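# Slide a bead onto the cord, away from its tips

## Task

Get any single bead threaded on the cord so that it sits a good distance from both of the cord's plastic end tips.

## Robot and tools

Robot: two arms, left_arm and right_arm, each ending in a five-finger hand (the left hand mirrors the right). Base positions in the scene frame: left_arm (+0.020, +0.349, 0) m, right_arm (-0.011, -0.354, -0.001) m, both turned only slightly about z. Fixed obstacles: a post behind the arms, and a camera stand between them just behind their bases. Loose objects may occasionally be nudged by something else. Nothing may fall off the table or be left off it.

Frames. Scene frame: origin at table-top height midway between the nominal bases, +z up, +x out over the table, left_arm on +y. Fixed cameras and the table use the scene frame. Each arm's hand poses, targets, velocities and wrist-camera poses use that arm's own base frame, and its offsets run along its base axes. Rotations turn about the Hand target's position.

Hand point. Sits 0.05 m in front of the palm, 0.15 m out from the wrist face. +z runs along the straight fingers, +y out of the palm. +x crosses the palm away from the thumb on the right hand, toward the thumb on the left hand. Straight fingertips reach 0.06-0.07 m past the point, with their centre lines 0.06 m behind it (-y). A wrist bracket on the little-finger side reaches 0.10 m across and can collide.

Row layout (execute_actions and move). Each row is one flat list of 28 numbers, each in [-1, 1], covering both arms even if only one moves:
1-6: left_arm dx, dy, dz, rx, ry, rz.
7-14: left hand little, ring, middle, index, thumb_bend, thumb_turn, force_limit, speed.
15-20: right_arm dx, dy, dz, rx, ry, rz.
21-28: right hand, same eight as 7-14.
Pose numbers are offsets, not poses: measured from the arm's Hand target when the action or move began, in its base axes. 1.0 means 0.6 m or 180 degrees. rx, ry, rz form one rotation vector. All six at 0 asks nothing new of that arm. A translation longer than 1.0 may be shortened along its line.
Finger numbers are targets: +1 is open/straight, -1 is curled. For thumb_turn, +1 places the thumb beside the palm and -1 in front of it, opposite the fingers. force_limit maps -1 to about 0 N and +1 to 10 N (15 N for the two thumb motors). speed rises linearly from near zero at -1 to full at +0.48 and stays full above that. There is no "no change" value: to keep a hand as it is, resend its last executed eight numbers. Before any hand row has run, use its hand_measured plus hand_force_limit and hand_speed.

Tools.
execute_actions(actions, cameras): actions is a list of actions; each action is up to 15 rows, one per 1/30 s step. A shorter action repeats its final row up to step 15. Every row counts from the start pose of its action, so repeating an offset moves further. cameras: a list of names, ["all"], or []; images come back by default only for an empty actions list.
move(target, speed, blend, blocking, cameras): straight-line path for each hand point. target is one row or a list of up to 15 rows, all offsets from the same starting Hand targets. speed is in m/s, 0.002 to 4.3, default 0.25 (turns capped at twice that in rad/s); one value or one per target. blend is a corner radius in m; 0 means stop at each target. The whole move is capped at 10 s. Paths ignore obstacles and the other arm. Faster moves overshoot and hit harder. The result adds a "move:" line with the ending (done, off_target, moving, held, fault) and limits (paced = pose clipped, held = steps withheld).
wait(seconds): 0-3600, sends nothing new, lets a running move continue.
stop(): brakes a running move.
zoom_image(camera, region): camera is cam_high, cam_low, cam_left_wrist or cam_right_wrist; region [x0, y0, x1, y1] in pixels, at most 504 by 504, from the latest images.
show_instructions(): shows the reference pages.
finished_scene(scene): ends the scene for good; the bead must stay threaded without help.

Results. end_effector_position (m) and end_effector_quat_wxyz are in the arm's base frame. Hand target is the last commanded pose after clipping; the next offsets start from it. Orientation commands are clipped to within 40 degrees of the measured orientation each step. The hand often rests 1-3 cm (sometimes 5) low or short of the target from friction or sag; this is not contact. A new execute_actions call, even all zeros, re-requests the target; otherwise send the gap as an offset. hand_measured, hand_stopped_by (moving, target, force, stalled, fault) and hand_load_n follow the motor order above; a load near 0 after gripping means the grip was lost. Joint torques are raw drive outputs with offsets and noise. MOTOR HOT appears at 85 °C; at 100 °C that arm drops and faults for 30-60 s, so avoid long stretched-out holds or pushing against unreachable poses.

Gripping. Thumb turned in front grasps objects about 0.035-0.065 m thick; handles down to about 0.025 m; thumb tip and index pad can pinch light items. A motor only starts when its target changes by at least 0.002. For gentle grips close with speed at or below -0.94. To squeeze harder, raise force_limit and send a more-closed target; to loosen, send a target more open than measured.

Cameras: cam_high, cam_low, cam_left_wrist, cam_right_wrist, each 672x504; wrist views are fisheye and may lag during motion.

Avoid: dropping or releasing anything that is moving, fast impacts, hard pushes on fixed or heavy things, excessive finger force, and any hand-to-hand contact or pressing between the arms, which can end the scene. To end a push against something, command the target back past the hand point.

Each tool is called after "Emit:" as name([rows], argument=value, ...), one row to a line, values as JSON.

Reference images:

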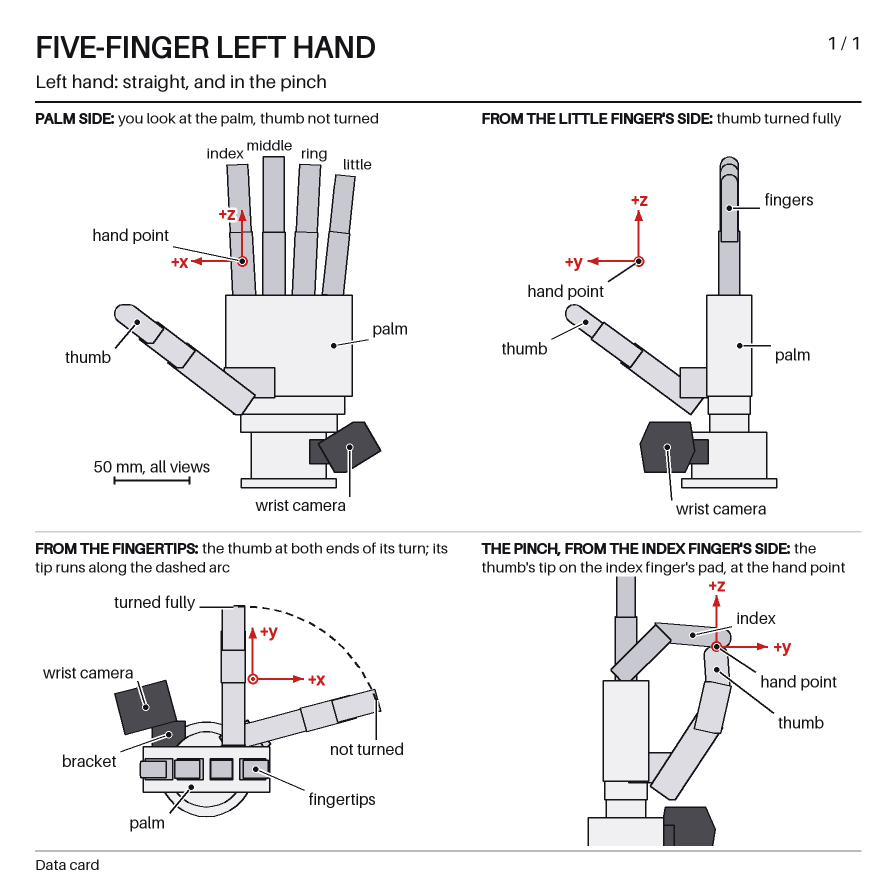

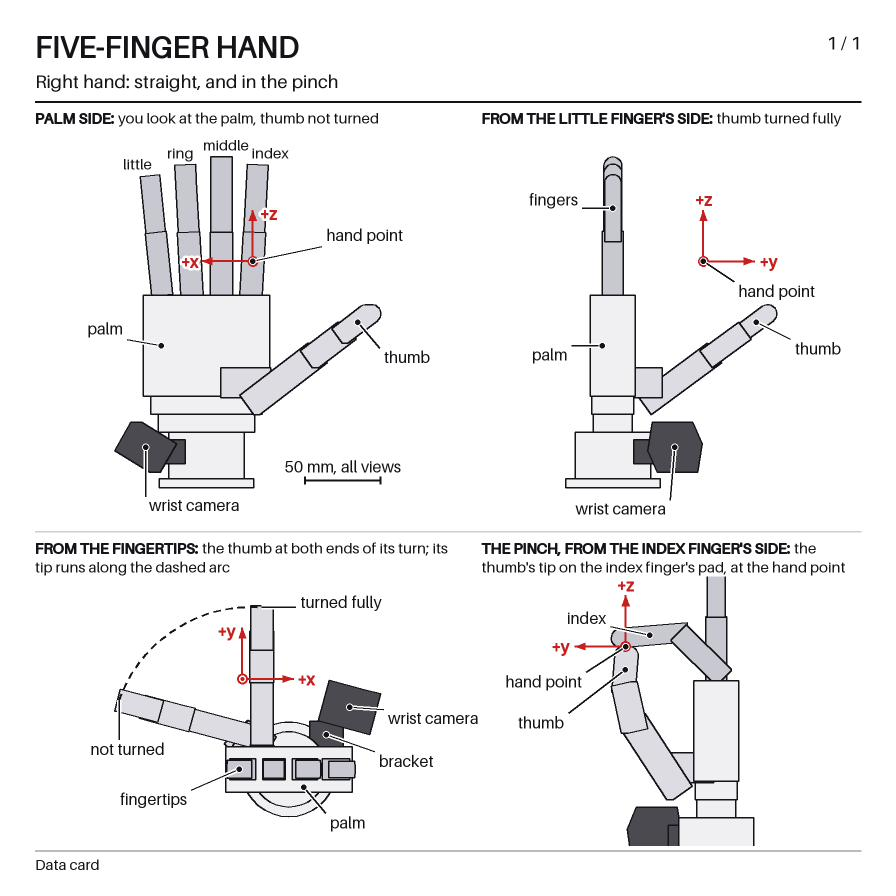

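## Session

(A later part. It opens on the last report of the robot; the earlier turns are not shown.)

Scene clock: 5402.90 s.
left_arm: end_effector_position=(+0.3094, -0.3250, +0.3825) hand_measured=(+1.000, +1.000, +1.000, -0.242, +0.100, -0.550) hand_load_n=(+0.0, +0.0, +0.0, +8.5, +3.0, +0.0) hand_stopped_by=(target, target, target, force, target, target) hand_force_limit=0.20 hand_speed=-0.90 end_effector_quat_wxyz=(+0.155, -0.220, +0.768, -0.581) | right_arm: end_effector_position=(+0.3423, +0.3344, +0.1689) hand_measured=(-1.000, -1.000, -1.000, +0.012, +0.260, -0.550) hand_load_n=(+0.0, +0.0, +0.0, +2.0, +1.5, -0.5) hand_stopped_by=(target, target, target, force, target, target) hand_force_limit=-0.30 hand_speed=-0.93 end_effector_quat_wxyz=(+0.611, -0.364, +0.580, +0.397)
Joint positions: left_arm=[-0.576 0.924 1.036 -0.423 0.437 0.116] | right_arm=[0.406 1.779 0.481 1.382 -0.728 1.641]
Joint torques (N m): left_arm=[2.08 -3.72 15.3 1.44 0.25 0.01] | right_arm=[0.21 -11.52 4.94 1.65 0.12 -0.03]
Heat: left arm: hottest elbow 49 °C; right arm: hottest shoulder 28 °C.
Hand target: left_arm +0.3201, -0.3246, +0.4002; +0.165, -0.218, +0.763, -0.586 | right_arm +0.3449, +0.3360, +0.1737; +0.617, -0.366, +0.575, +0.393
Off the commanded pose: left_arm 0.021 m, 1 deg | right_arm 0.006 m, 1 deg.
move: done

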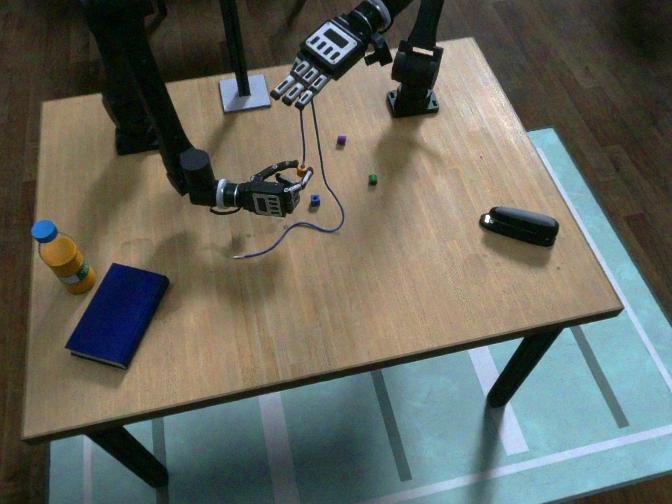

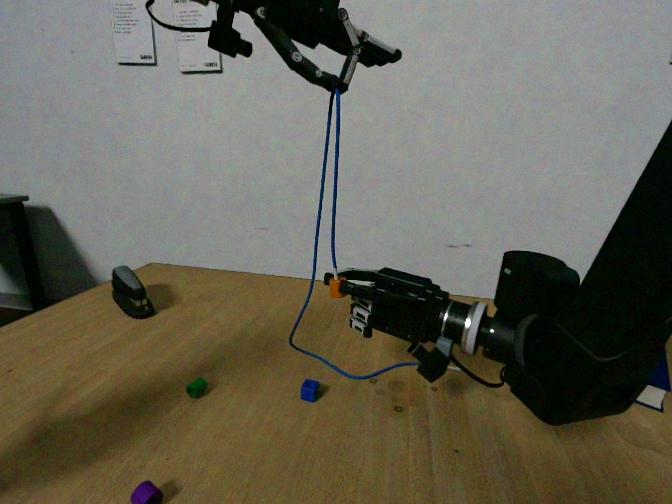

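Emit:
move(target=[-0.008,0,-0.075,0,0,0,1,1,1,-0.50,0.10,-0.55,0.2,-0.9,0,0,0,0,0,0,-1,-1,-1,-0.06,0.26,-0.55,-0.3,-0.93], speed=0.03, cameras=["cam_high","cam_low"])

Emit:
zoom_image(camera="cam_low", region=[285, 210, 385, 310])

Scene clock: 5452.17 s.
left_arm: end_effector_position=(+0.3122, -0.3259, +0.3499) hand_measured=(+1.000, +1.000, +1.000, -0.242, +0.100, -0.550) hand_load_n=(+0.0, -0.5, +0.0, +8.5, +3.0, -0.5) hand_stopped_by=(target, target, target, force, target, target) hand_force_limit=0.20 hand_speed=-0.90 end_effector_quat_wxyz=(+0.156, -0.221, +0.768, -0.580) | right_arm: end_effector_position=(+0.3423, +0.3344, +0.1689) hand_measured=(-1.000, -1.000, -1.000, +0.012, +0.260, -0.550) hand_load_n=(+0.0, +0.0, +0.0, +2.0, +1.5, -0.5) hand_stopped_by=(target, target, target, force, target, target) hand_force_limit=-0.30 hand_speed=-0.93 end_effector_quat_wxyz=(+0.611, -0.364, +0.580, +0.397)
Joint positions: left_arm=[-0.576 0.924 0.95 -0.337 0.432 0.116] | right_arm=[0.406 1.779 0.481 1.382 -0.728 1.641]
Joint torques (N m): left_arm=[1.44 -5.3 11.45 2.56 0.12 -0.02] | right_arm=[0.15 -11.69 4.9 1.66 0.11 -0.03]
Heat: left arm: hottest elbow 49 °C; right arm: hottest shoulder 29 °C.
Hand target: left_arm +0.3153, -0.3246, +0.3552; +0.165, -0.218, +0.763, -0.586 | right_arm +0.3449, +0.3360, +0.1737; +0.617, -0.366, +0.575, +0.393
Off the commanded pose: left_arm 0.006 m, 1 deg | right_arm 0.006 m, 1 deg.
move: done

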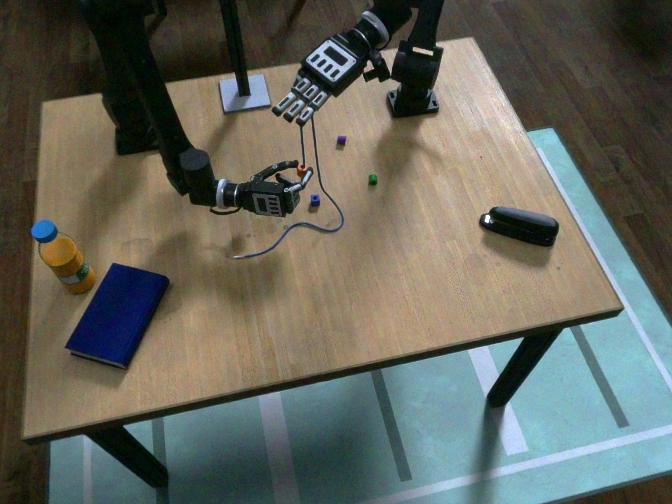

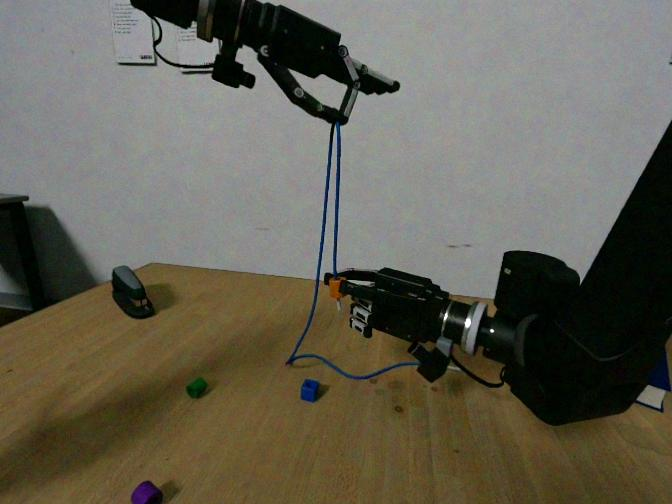

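Scaled by 5.040 from the camera's image (finer frame: 960x720).

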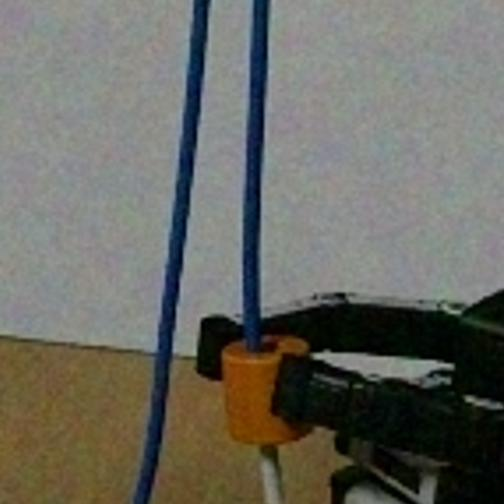

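Emit:
move(target=[-0.005,0,-0.083,0,0,0,1,1,1,-0.50,0.10,-0.55,0.2,-0.9,0,0,0,0,0,0,-1,-1,-1,-0.06,0.26,-0.55,-0.3,-0.93], speed=0.04, cameras=["cam_high","cam_low"])

Emit:
zoom_image(camera="cam_low", region=[260, 180, 430, 380])

Scene clock: 5459.80 s.
left_arm: end_effector_position=(+0.3111, -0.3242, +0.2989) hand_measured=(+1.000, +1.000, +1.000, -0.242, +0.100, -0.550) hand_load_n=(+0.0, +0.0, +0.0, +8.5, +3.0, -0.5) hand_stopped_by=(target, target, target, force, target, target) hand_force_limit=0.20 hand_speed=-0.90 end_effector_quat_wxyz=(+0.158, -0.223, +0.768, -0.579) | right_arm: end_effector_position=(+0.3423, +0.3344, +0.1689) hand_measured=(-1.000, -1.000, -1.000, +0.012, +0.260, -0.550) hand_load_n=(+0.0, +0.0, +0.0, +2.0, +1.0, -0.5) hand_stopped_by=(target, target, target, force, target, target) hand_force_limit=-0.30 hand_speed=-0.93 end_effector_quat_wxyz=(+0.611, -0.364, +0.580, +0.397)
Joint positions: left_arm=[-0.576 0.924 0.818 -0.206 0.427 0.116] | right_arm=[0.406 1.779 0.481 1.382 -0.728 1.641]
Joint torques (N m): left_arm=[1.08 -5.54 11.43 2.29 0.11 -0.04] | right_arm=[0.03 -11.75 4.92 1.68 0.11 -0.03]
Heat: left arm: hottest elbow 48 °C; right arm: hottest shoulder 29 °C.
Hand target: left_arm +0.3123, -0.3246, +0.3053; +0.165, -0.218, +0.763, -0.586 | right_arm +0.3449, +0.3360, +0.1737; +0.617, -0.366, +0.575, +0.393
Off the commanded pose: left_arm 0.007 m, 1 deg | right_arm 0.006 m, 1 deg.
move: done

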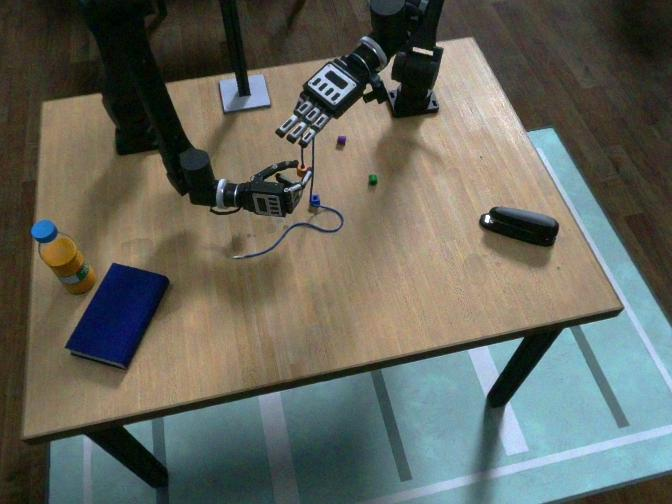

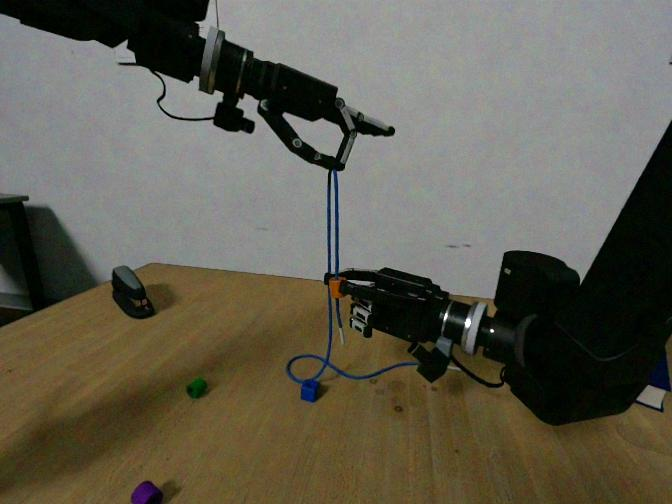

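Scaled by 2.520 from the camera's image (finer frame: 960x720).

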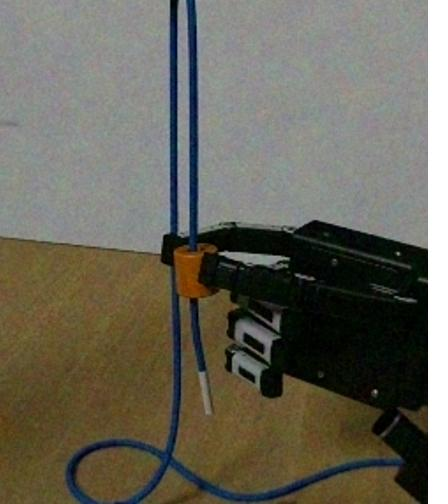

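Emit:
move(target=[0,0,-0.083,0,0,0,1,1,1,-0.50,0.10,-0.55,0.2,-0.9,0,0,0,0,0,0,-1,-1,-1,-0.06,0.26,-0.55,-0.3,-0.93], speed=0.04, cameras=["cam_high","cam_low","cam_right_wrist"])

Emit:
zoom_image(camera="cam_low", region=[230, 200, 430, 400])

Emit:
zoom_image(camera="cam_high", region=[230, 100, 370, 270])

Scene clock: 5470.23 s.
left_arm: end_effector_position=(+0.3086, -0.3226, +0.2580) hand_measured=(+1.000, +1.000, +1.000, -0.242, +0.100, -0.550) hand_load_n=(+0.0, +0.0, +0.0, +8.5, +3.0, +0.0) hand_stopped_by=(target, target, target, force, target, target) hand_force_limit=0.20 hand_speed=-0.90 end_effector_quat_wxyz=(+0.163, -0.219, +0.763, -0.586) | right_arm: end_effector_position=(+0.3423, +0.3344, +0.1689) hand_measured=(-1.000, -1.000, -1.000, +0.012, +0.260, -0.550) hand_load_n=(+0.0, +0.0, +0.0, +2.0, +1.0, -0.5) hand_stopped_by=(target, target, target, force, target, target) hand_force_limit=-0.30 hand_speed=-0.93 end_effector_quat_wxyz=(+0.611, -0.364, +0.580, +0.397)
Joint positions: left_arm=[-0.576 0.93 0.7 -0.062 0.427 0.116] | right_arm=[0.406 1.779 0.481 1.382 -0.728 1.641]
Joint torques (N m): left_arm=[1.14 -3.6 11.25 2.39 0.12 -0.04] | right_arm=[0.09 -11.69 4.96 1.66 0.11 -0.04]
Heat: left arm: hottest elbow 46 °C; right arm: hottest shoulder 29 °C.
Hand target: left_arm +0.3122, -0.3246, +0.2555; +0.165, -0.218, +0.763, -0.586 | right_arm +0.3449, +0.3360, +0.1737; +0.617, -0.366, +0.575, +0.393
Off the commanded pose: left_arm 0.005 m, 0 deg | right_arm 0.006 m, 1 deg.
move: done
cam_right_wrist: T_world_to_cam=[[-0.87789, 0.41853, -0.23271, 0.20151], [-0.41485, -0.42196, 0.80613, 0.14931], [0.2392, 0.80423, 0.54405, -0.32943]] pos_world=[0.31765, 0.24361, 0.10576]

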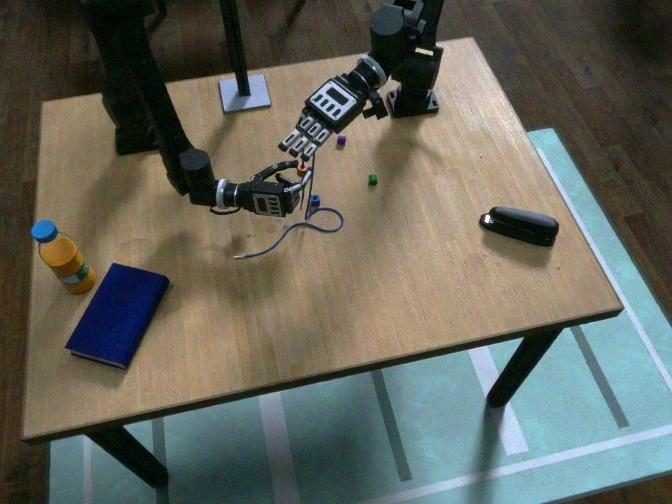

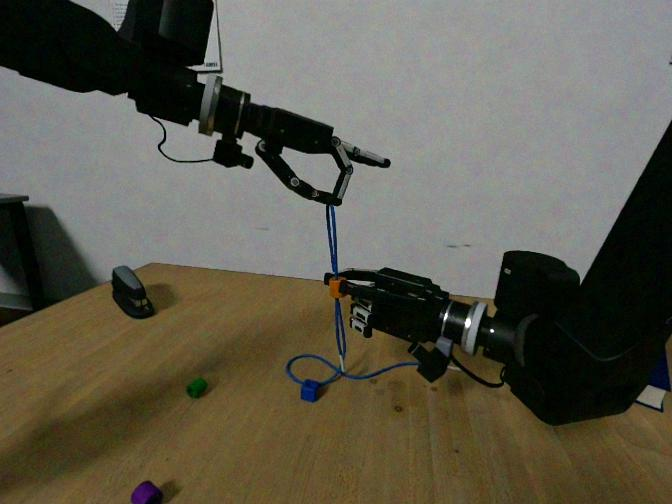

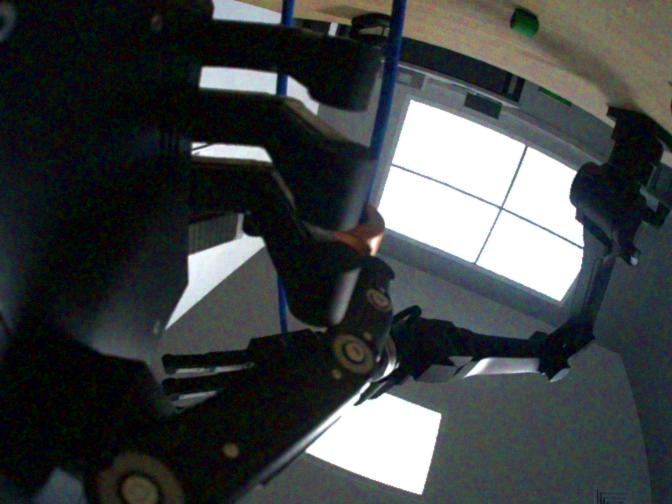

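Scaled by 2.520 from the camera's image (finer frame: 960x720).

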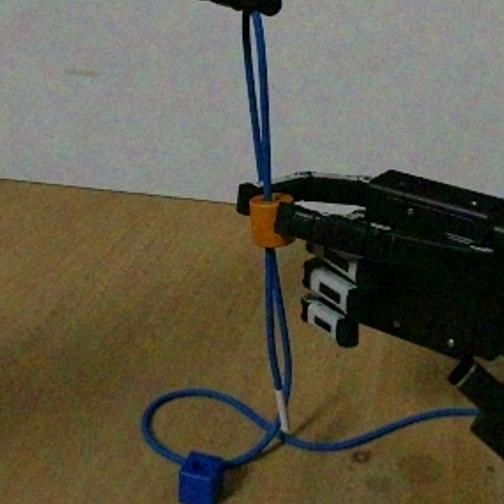

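Scaled by 2.965 from the camera's image (finer frame: 960x720).

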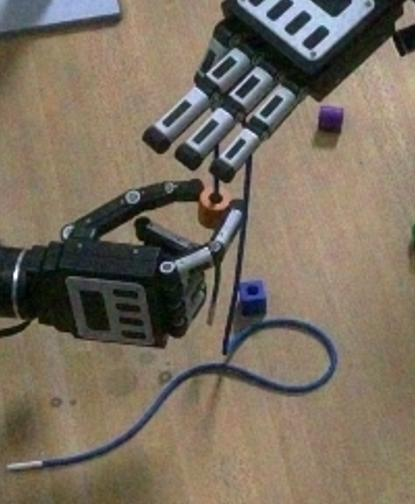

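Emit:
move(target=[0.002,0,-0.045,0,0,0,1,1,1,-0.50,0.10,-0.55,0.2,-0.9,0,0,0,0,0,0,-1,-1,-1,-0.06,0.26,-0.55,-0.3,-0.93], speed=0.04, cameras=["cam_high","cam_low"])

Emit:
zoom_image(camera="cam_low", region=[230, 200, 430, 400])

Emit:
zoom_image(camera="cam_high", region=[230, 100, 370, 270])

Scene clock: 5538.00 s.
left_arm: end_effector_position=(+0.3098, -0.3234, +0.2311) hand_measured=(+1.000, +1.000, +1.000, -0.242, +0.100, -0.550) hand_load_n=(+0.0, +0.0, +0.0, +8.5, +3.0, +0.0) hand_stopped_by=(target, target, target, force, target, target) hand_force_limit=0.20 hand_speed=-0.90 end_effector_quat_wxyz=(+0.163, -0.219, +0.763, -0.586) | right_arm: end_effector_position=(+0.3423, +0.3344, +0.1689) hand_measured=(-1.000, -1.000, -1.000, +0.012, +0.260, -0.550) hand_load_n=(+0.0, +0.0, +0.0, +2.0, +1.5, -0.5) hand_stopped_by=(target, target, target, force, target, target) hand_force_limit=-0.30 hand_speed=-0.93 end_effector_quat_wxyz=(+0.611, -0.364, +0.580, +0.397)
Joint positions: left_arm=[-0.576 0.959 0.644 0.025 0.427 0.116] | right_arm=[0.406 1.779 0.481 1.382 -0.728 1.641]
Joint torques (N m): left_arm=[1.32 -4.07 10.95 2.44 0.18 -0.02] | right_arm=[-0.03 -11.69 4.92 1.65 0.11 -0.03]
Heat: left arm: hottest elbow 41 °C; right arm: hottest shoulder 29 °C.
Hand target: left_arm +0.3135, -0.3246, +0.2285; +0.165, -0.218, +0.763, -0.586 | right_arm +0.3449, +0.3360, +0.1737; +0.617, -0.366, +0.575, +0.393
Off the commanded pose: left_arm 0.005 m, 0 deg | right_arm 0.006 m, 1 deg.
move: done

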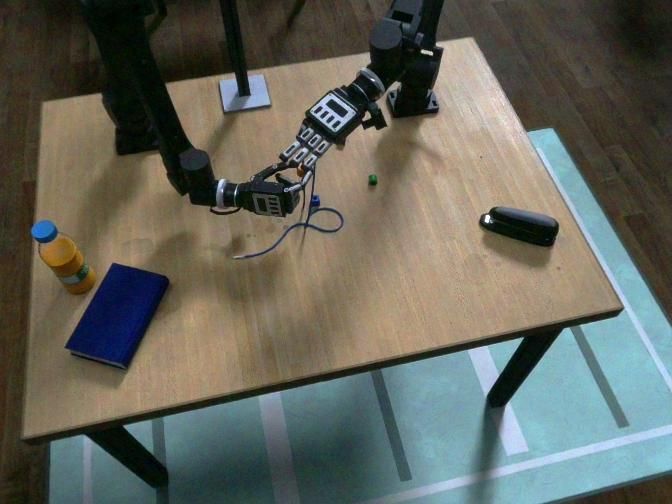

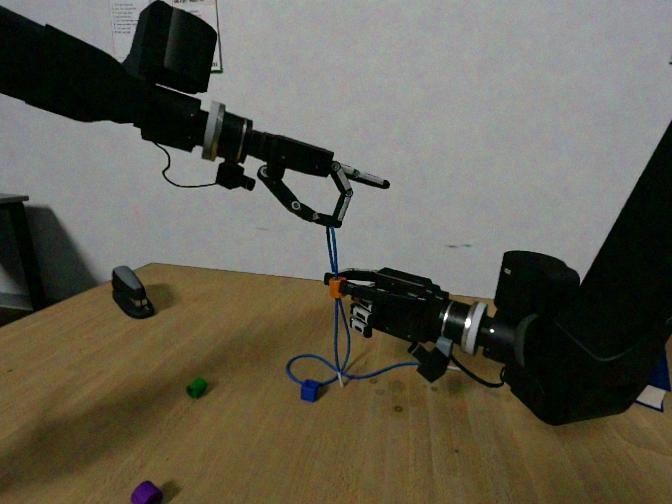

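Scaled by 2.520 from the camera's image (finer frame: 960x720).

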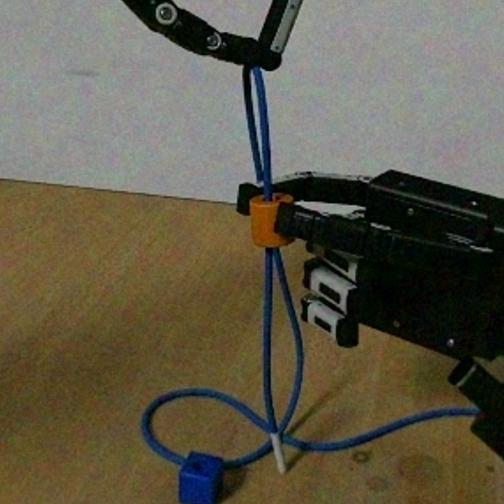

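Scaled by 2.965 from the camera's image (finer frame: 960x720).

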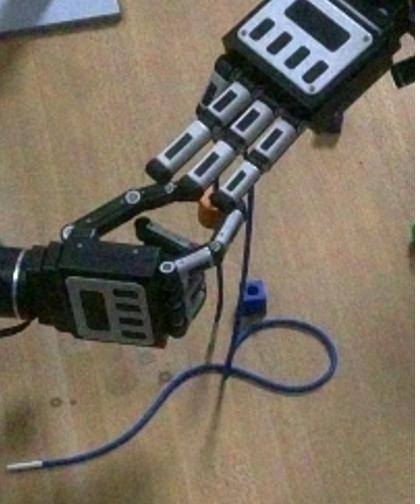

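Emit:
move(target=[0,0,-0.055,0,0,0,1,1,1,-0.50,0.10,-0.55,0.2,-0.9,-0.003,0,-0.06,0,0,0,-1,-1,-1,-0.06,0.26,-0.55,-0.3,-0.93], speed=0.03, cameras=["cam_high","cam_low"])

Emit:
zoom_image(camera="cam_low", region=[230, 200, 430, 400])

Emit:
zoom_image(camera="cam_high", region=[230, 100, 370, 270])

Scene clock: 5547.63 s.
left_arm: end_effector_position=(+0.3103, -0.3237, +0.1986) hand_measured=(+1.000, +1.000, +1.000, -0.242, +0.100, -0.550) hand_load_n=(+0.0, +0.0, +0.0, +8.5, +3.5, +0.0) hand_stopped_by=(target, target, target, force, target, target) hand_force_limit=0.20 hand_speed=-0.90 end_effector_quat_wxyz=(+0.164, -0.219, +0.763, -0.586) | right_arm: end_effector_position=(+0.3398, +0.3332, +0.1416) hand_measured=(-1.000, -1.000, -1.000, +0.012, +0.260, -0.550) hand_load_n=(+0.0, +0.0, +0.0, +2.0, +1.5, -0.5) hand_stopped_by=(target, target, target, force, target, target) hand_force_limit=-0.30 hand_speed=-0.93 end_effector_quat_wxyz=(+0.613, -0.364, +0.579, +0.396)
Joint positions: left_arm=[-0.576 1.004 0.577 0.137 0.427 0.116] | right_arm=[0.406 1.891 0.481 1.497 -0.727 1.641]
Joint torques (N m): left_arm=[1.2 -4.19 10.59 2.4 0.2 -0.04] | right_arm=[0.32 -9.58 4.38 2.62 0.11 -0.04]
Heat: left arm: hottest elbow 41 °C; right arm: hottest shoulder 29 °C.
Hand target: left_arm +0.3135, -0.3247, +0.1956; +0.165, -0.218, +0.763, -0.586 | right_arm +0.3430, +0.3360, +0.1376; +0.617, -0.366, +0.575, +0.393
Off the commanded pose: left_arm 0.005 m, 0 deg | right_arm 0.006 m, 1 deg.
move: done

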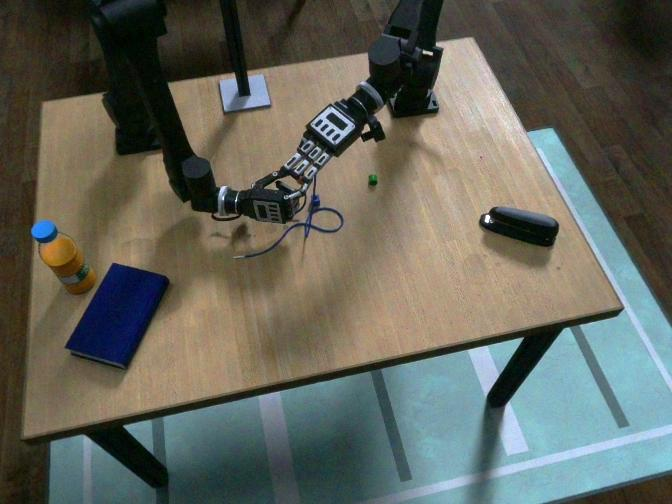

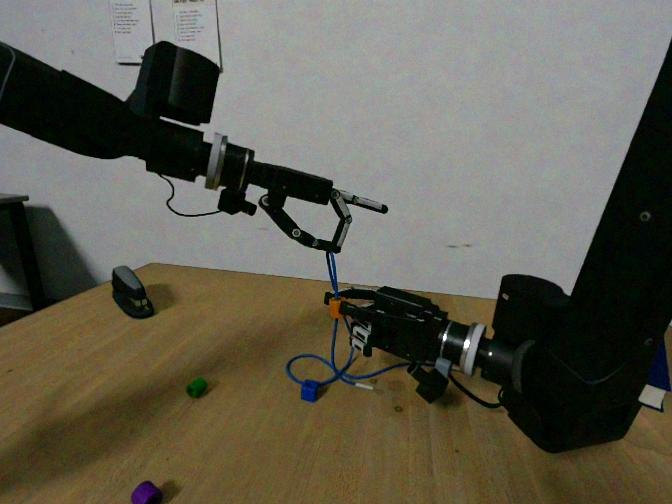

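Scaled by 2.520 from the camera's image (finer frame: 960x720).

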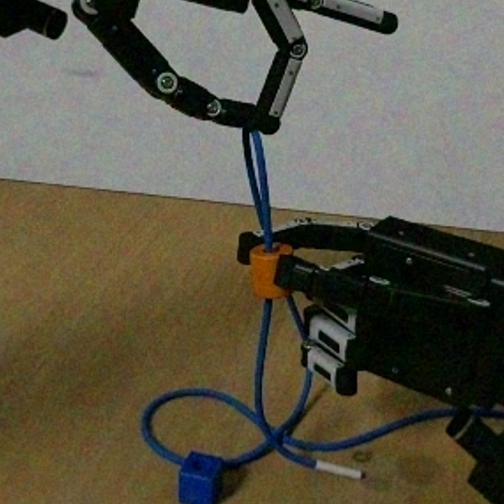

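Scaled by 2.965 from the camera's image (finer frame: 960x720).

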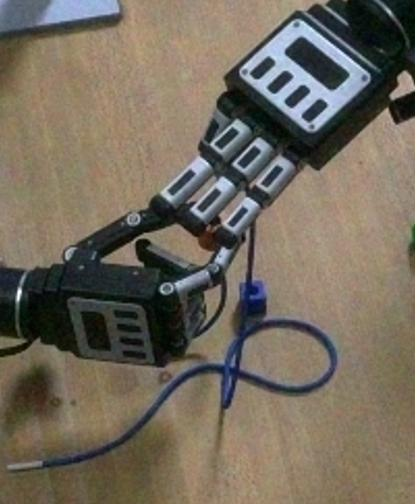

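Emit:
move([
  [-0.035,0.017,-0.01,0,0,0,1,1,1,-0.50,0.10,-0.55,0.2,-0.9,0,0,0,0,0,0,-1,-1,-1,-0.06,0.26,-0.55,-0.3,-0.93],
  [-0.07,0.035,-0.05,0,0,0,1,1,1,-0.50,0.10,-0.55,0.2,-0.9,0,0,0,0,0,0,-1,-1,-1,-0.06,0.26,-0.55,-0.3,-0.93],
], speed=0.04, blend=0.02, cameras=["cam_high","cam_low"])

Emit:
zoom_image(camera="cam_low", region=[230, 220, 430, 420])

Emit:
zoom_image(camera="cam_high", region=[230, 100, 370, 270])

Scene clock: 5575.77 s.
left_arm: end_effector_position=(+0.2743, -0.2987, +0.1574) hand_measured=(+1.000, +1.000, +1.000, -0.242, +0.100, -0.550) hand_load_n=(+0.0, +0.0, +0.0, +8.5, +3.0, +0.0) hand_stopped_by=(target, target, target, force, target, target) hand_force_limit=0.20 hand_speed=-0.90 end_effector_quat_wxyz=(+0.162, -0.227, +0.768, -0.576) | right_arm: end_effector_position=(+0.3398, +0.3332, +0.1416) hand_measured=(-1.000, -1.000, -1.000, +0.012, +0.260, -0.550) hand_load_n=(+0.0, +0.0, +0.0, +2.0, +1.5, -0.5) hand_stopped_by=(target, target, target, force, target, target) hand_force_limit=-0.30 hand_speed=-0.93 end_effector_quat_wxyz=(+0.613, -0.364, +0.579, +0.396)
Joint positions: left_arm=[-0.58 0.914 0.427 0.173 0.41 0.116] | right_arm=[0.406 1.891 0.481 1.497 -0.727 1.641]
Joint torques (N m): left_arm=[0.09 -4.66 10.32 2.36 0.11 -0.1] | right_arm=[0.32 -9.47 4.36 2.62 0.13 -0.04]
Motor temperatures (°C): left_arm=[21 28 40 23 23 24] | right_arm=[22 28 28 25 24 26]
Heat: left arm: hottest elbow 40 °C; right arm: hottest shoulder 28 °C.
Hand target: left_arm +0.2714, -0.3037, +0.1655; +0.165, -0.218, +0.763, -0.586 | right_arm +0.3430, +0.3360, +0.1376; +0.617, -0.366, +0.575, +0.393
Off the commanded pose: left_arm 0.010 m, 2 deg | right_arm 0.006 m, 1 deg.
move: done; blend cut to 0.012 m at target 1

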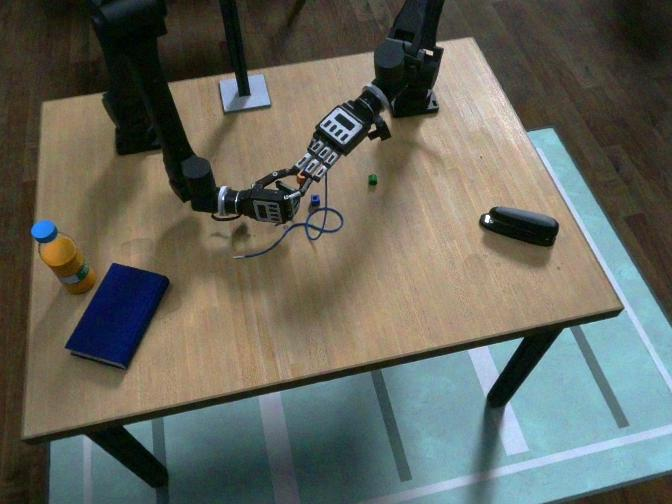

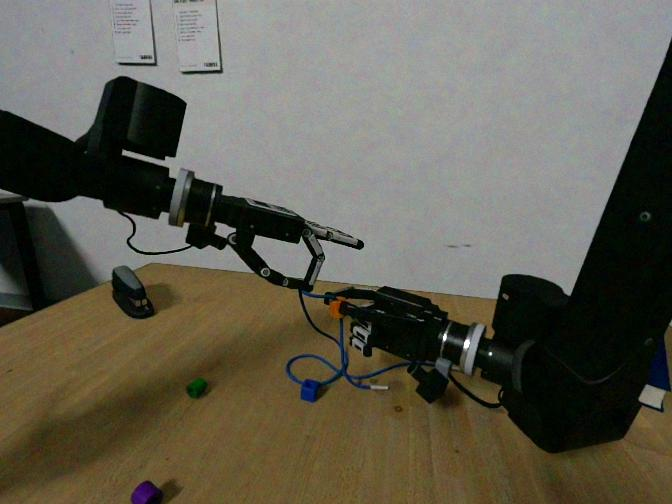

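Scaled by 2.520 from the camera's image (finer frame: 960x720).

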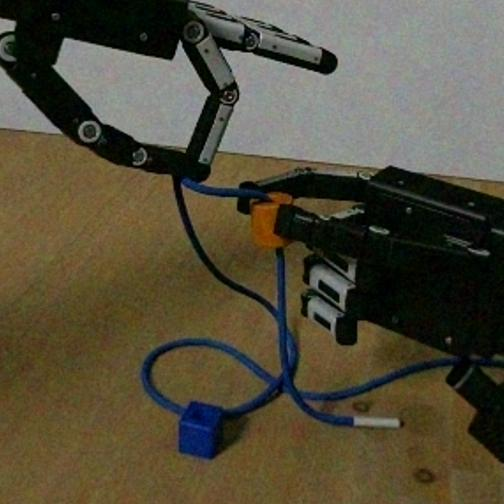

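Scaled by 2.965 from the camera's image (finer frame: 960x720).

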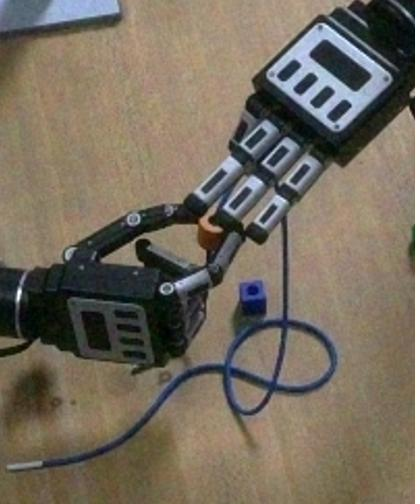

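Emit:
move(target=[0,0,0,0,0,0,1,1,1,-0.05,0.10,-0.55,0.2,-0.9,0,0,0,0,0,0,-1,-1,-1,-0.06,0.26,-0.55,-0.3,-0.93], speed=0.04, cameras=["cam_high","cam_low"])

Emit:
zoom_image(camera="cam_low", region=[230, 220, 430, 420])

Scene clock: 5590.47 s.
left_arm: end_effector_position=(+0.2744, -0.2987, +0.1575) hand_measured=(+1.000, +1.000, +1.000, -0.050, +0.100, -0.550) hand_load_n=(+0.0, +0.0, +0.0, +0.0, +0.0, +0.0) hand_stopped_by=(target, target, target, target, target, target) hand_force_limit=0.20 hand_speed=-0.90 end_effector_quat_wxyz=(+0.162, -0.227, +0.768, -0.576) | right_arm: end_effector_position=(+0.3398, +0.3332, +0.1416) hand_measured=(-1.000, -1.000, -1.000, +0.012, +0.260, -0.550) hand_load_n=(+0.0, +0.0, +0.0, +2.5, +1.0, -0.5) hand_stopped_by=(target, target, target, force, target, target) hand_force_limit=-0.30 hand_speed=-0.93 end_effector_quat_wxyz=(+0.613, -0.364, +0.579, +0.396)
Joint positions: left_arm=[-0.58 0.914 0.427 0.173 0.41 0.116] | right_arm=[0.406 1.891 0.481 1.497 -0.727 1.641]
Joint torques (N m): left_arm=[0.03 -4.66 10.32 2.44 0.11 -0.1] | right_arm=[0.15 -9.58 4.4 2.66 0.12 -0.05]
Heat: left arm: hottest elbow 40 °C; right arm: hottest shoulder 28 °C.
Hand target: left_arm +0.2714, -0.3037, +0.1655; +0.165, -0.218, +0.763, -0.586 | right_arm +0.3430, +0.3360, +0.1376; +0.617, -0.366, +0.575, +0.393
Off the commanded pose: left_arm 0.010 m, 2 deg | right_arm 0.006 m, 1 deg.
move: done

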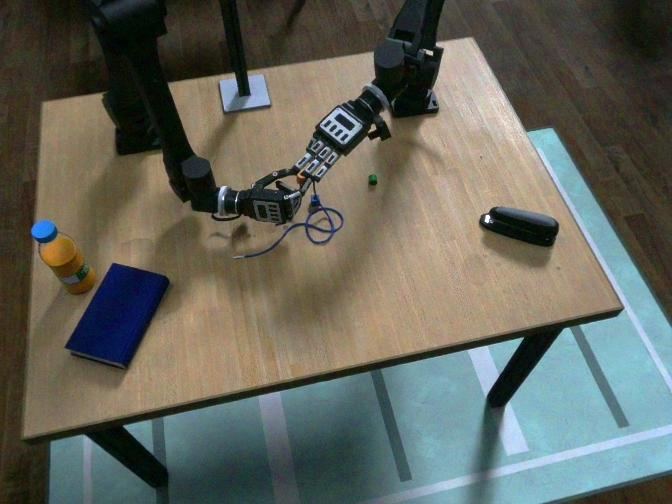

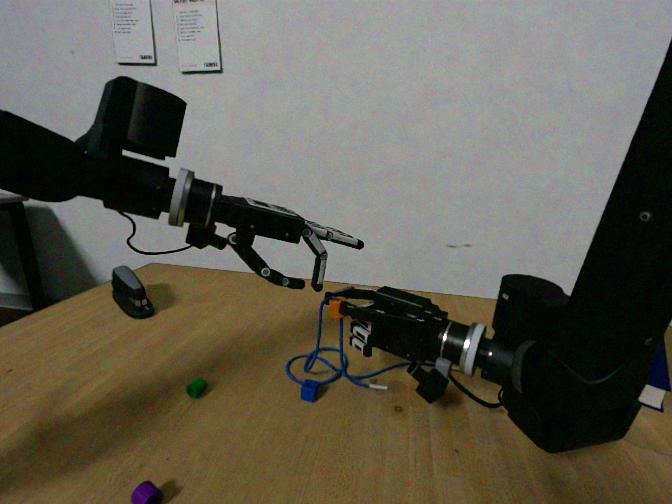

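Scaled by 2.520 from the camera's image (finer frame: 960x720).

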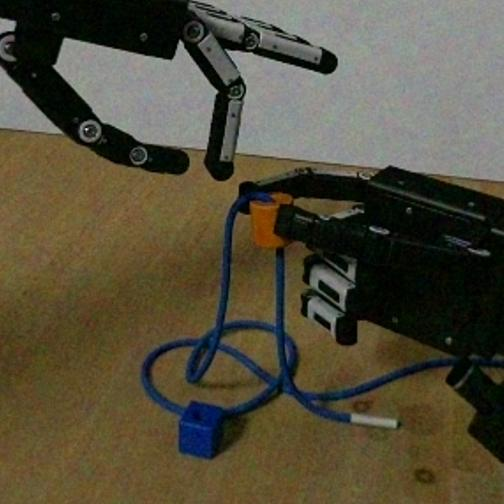

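Emit:
zoom_image(camera="cam_low", region=[300, 280, 380, 340])

Emit:
zoom_image(camera="cam_high", region=[230, 100, 370, 270])

Scaled by 6.300 from the camera's image (finer frame: 960x720).

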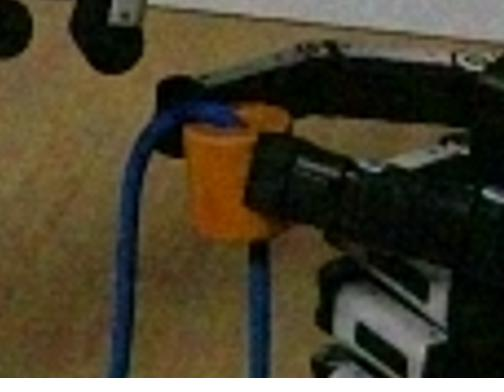

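Scaled by 2.965 from the camera's image (finer frame: 960x720).

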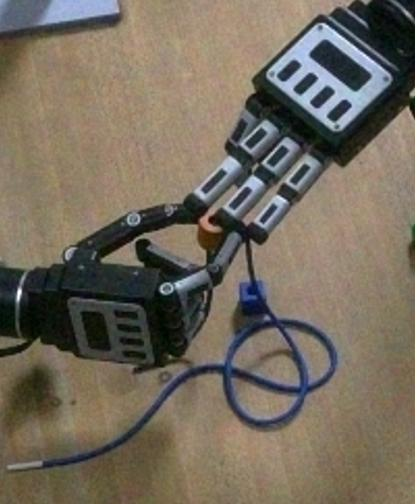

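Emit:
move([
  [-0.01,0.02,0.1,0,0,0,1,1,1,-0.05,0.10,-0.55,0.2,-0.9,0,0,0,0,0,0,-1,-1,-1,-0.06,0.26,-0.55,-0.3,-0.93],
  [-0.09,0.2,0.2,0,0,0,1,1,1,-0.05,0.10,-0.55,0.2,-0.9,0,0,0,0,0,0,-1,-1,-1,-0.06,0.26,-0.55,-0.3,-0.93],
], speed=0.12, blend=0.02, cameras=["cam_high","cam_low"])

Emit:
zoom_image(camera="cam_low", region=[230, 220, 430, 420])

Emit:
zoom_image(camera="cam_high", region=[230, 100, 370, 270])

Scene clock: 5606.93 s.
left_arm: end_effector_position=(+0.2125, -0.1872, +0.2625) hand_measured=(+1.000, +1.000, +1.000, -0.050, +0.100, -0.550) hand_load_n=(+0.0, +0.0, +0.0, +0.0, +0.0, +0.0) hand_stopped_by=(target, target, target, target, target, target) hand_force_limit=0.20 hand_speed=-0.90 end_effector_quat_wxyz=(+0.144, -0.227, +0.769, -0.580) | right_arm: end_effector_position=(+0.3398, +0.3332, +0.1416) hand_measured=(-1.000, -1.000, -1.000, +0.012, +0.260, -0.550) hand_load_n=(+0.0, +0.0, +0.0, +2.0, +1.5, -0.5) hand_stopped_by=(target, target, target, force, target, target) hand_force_limit=-0.30 hand_speed=-0.93 end_effector_quat_wxyz=(+0.613, -0.364, +0.579, +0.396)
Joint positions: left_arm=[-0.151 0.455 0.581 -0.566 0.839 0.293] | right_arm=[0.406 1.891 0.481 1.497 -0.727 1.641]
Joint torques (N m): left_arm=[2.02 0.38 14.98 1.22 0.38 0] | right_arm=[0.26 -9.41 4.42 2.59 0.11 -0.03]
Heat: left arm: hottest elbow 41 °C; right arm: hottest shoulder 28 °C.
Hand target: left_arm +0.2175, -0.1837, +0.2855; +0.165, -0.218, +0.763, -0.586 | right_arm +0.3430, +0.3360, +0.1376; +0.617, -0.366, +0.575, +0.393
Off the commanded pose: left_arm 0.024 m, 3 deg | right_arm 0.006 m, 1 deg.
move: off_target (left_arm)

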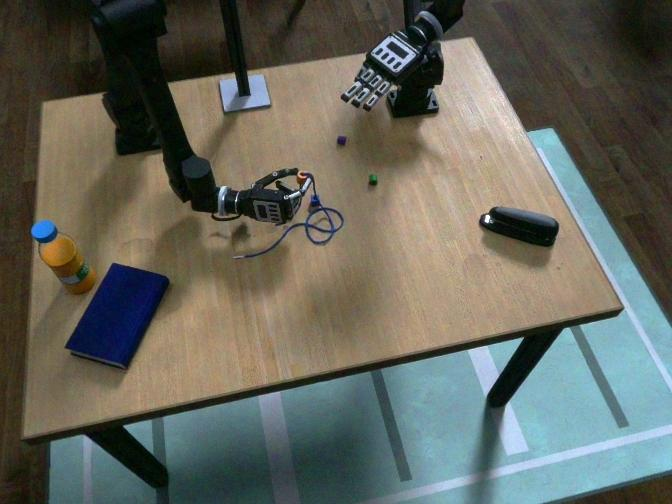

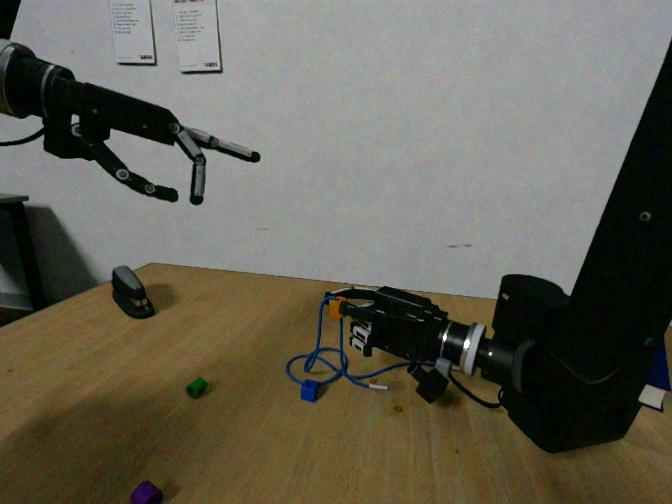

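Scaled by 2.520 from the camera's image (finer frame: 960x720).

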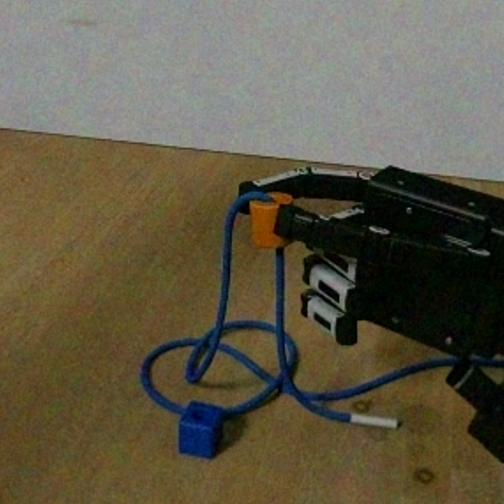

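Scaled by 2.965 from the camera's image (finer frame: 960x720).

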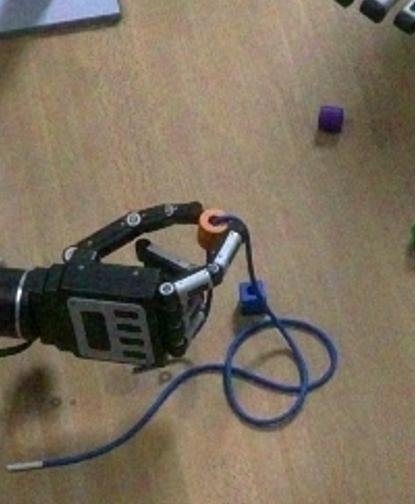

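Emit:
move([
  [0,0,0,0,0,0,1,1,1,-0.05,0.10,-0.55,0.2,-0.9,0,0,0.035,0,0,0,-1,-1,-1,-0.06,0.26,-0.55,-0.3,-0.93],
  [0,0,0,0,0,0,1,1,1,-0.05,0.10,-0.55,0.2,-0.9,0,0,0.035,-0.1100,-0.1694,0.0140,-1,-1,-1,-0.06,0.26,-0.55,-0.3,-0.93],
], speed=0.12, cameras=["cam_high","cam_low"])

Emit:
zoom_image(camera="cam_low", region=[230, 220, 430, 420])

Emit:
zoom_image(camera="cam_high", region=[230, 100, 370, 270])

Scene clock: 5634.37 s.
left_arm: end_effector_position=(+0.2126, -0.1871, +0.2625) hand_measured=(+1.000, +1.000, +1.000, -0.050, +0.100, -0.550) hand_load_n=(+0.0, -0.5, +0.0, +0.0, +0.5, +0.0) hand_stopped_by=(target, target, target, target, target, target) hand_force_limit=0.20 hand_speed=-0.90 end_effector_quat_wxyz=(+0.144, -0.227, +0.769, -0.580) | right_arm: end_effector_position=(+0.3295, +0.3348, +0.1442) hand_measured=(-1.000, -1.000, -1.000, +0.012, +0.260, -0.550) hand_load_n=(+0.0, +0.0, +0.0, +2.0, +1.5, -0.5) hand_stopped_by=(target, target, target, force, target, target) hand_force_limit=-0.30 hand_speed=-0.93 end_effector_quat_wxyz=(+0.652, -0.568, +0.458, +0.205)
Joint positions: left_arm=[-0.151 0.455 0.581 -0.566 0.839 0.294] | right_arm=[0.386 1.58 0.5 0.986 -0.81 0.915]
Joint torques (N m): left_arm=[2.14 0.44 15.01 1.18 0.37 0] | right_arm=[-0.97 -10.75 8.96 1.68 -0.21 -0.08]
Motor temperatures (°C): left_arm=[21 28 46 22 23 24] | right_arm=[22 28 28 25 24 26]
Heat: left arm: hottest elbow 46 °C; right arm: hottest shoulder 28 °C.
Hand target: left_arm +0.2175, -0.1837, +0.2855; +0.165, -0.218, +0.763, -0.586 | right_arm +0.3432, +0.3360, +0.1587; +0.666, -0.568, +0.444, +0.193
Off the commanded pose: left_arm 0.024 m, 3 deg | right_arm 0.020 m, 3 deg.
move: off_target (right_arm)

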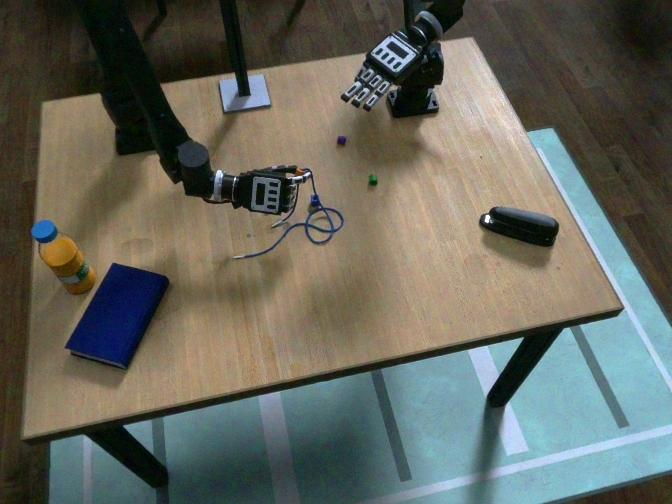

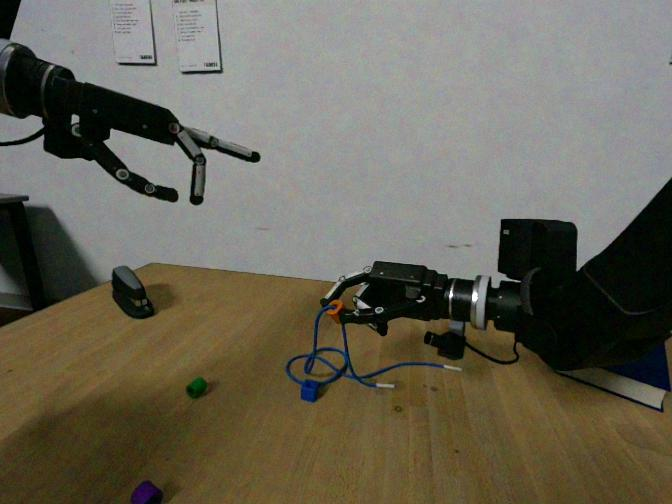

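Scaled by 2.520 from the camera's image (finer frame: 960x720).

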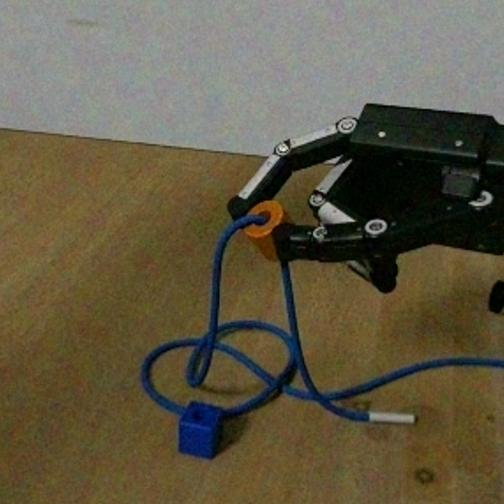

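Scaled by 2.965 from the camera's image (finer frame: 960x720).

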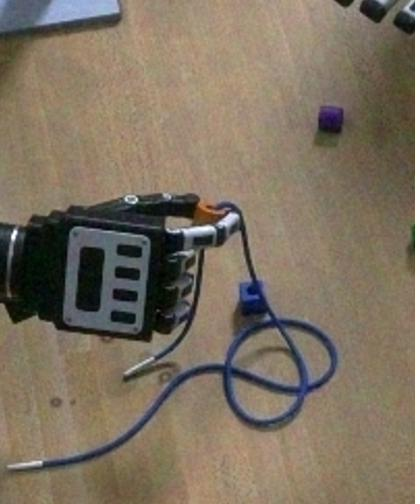

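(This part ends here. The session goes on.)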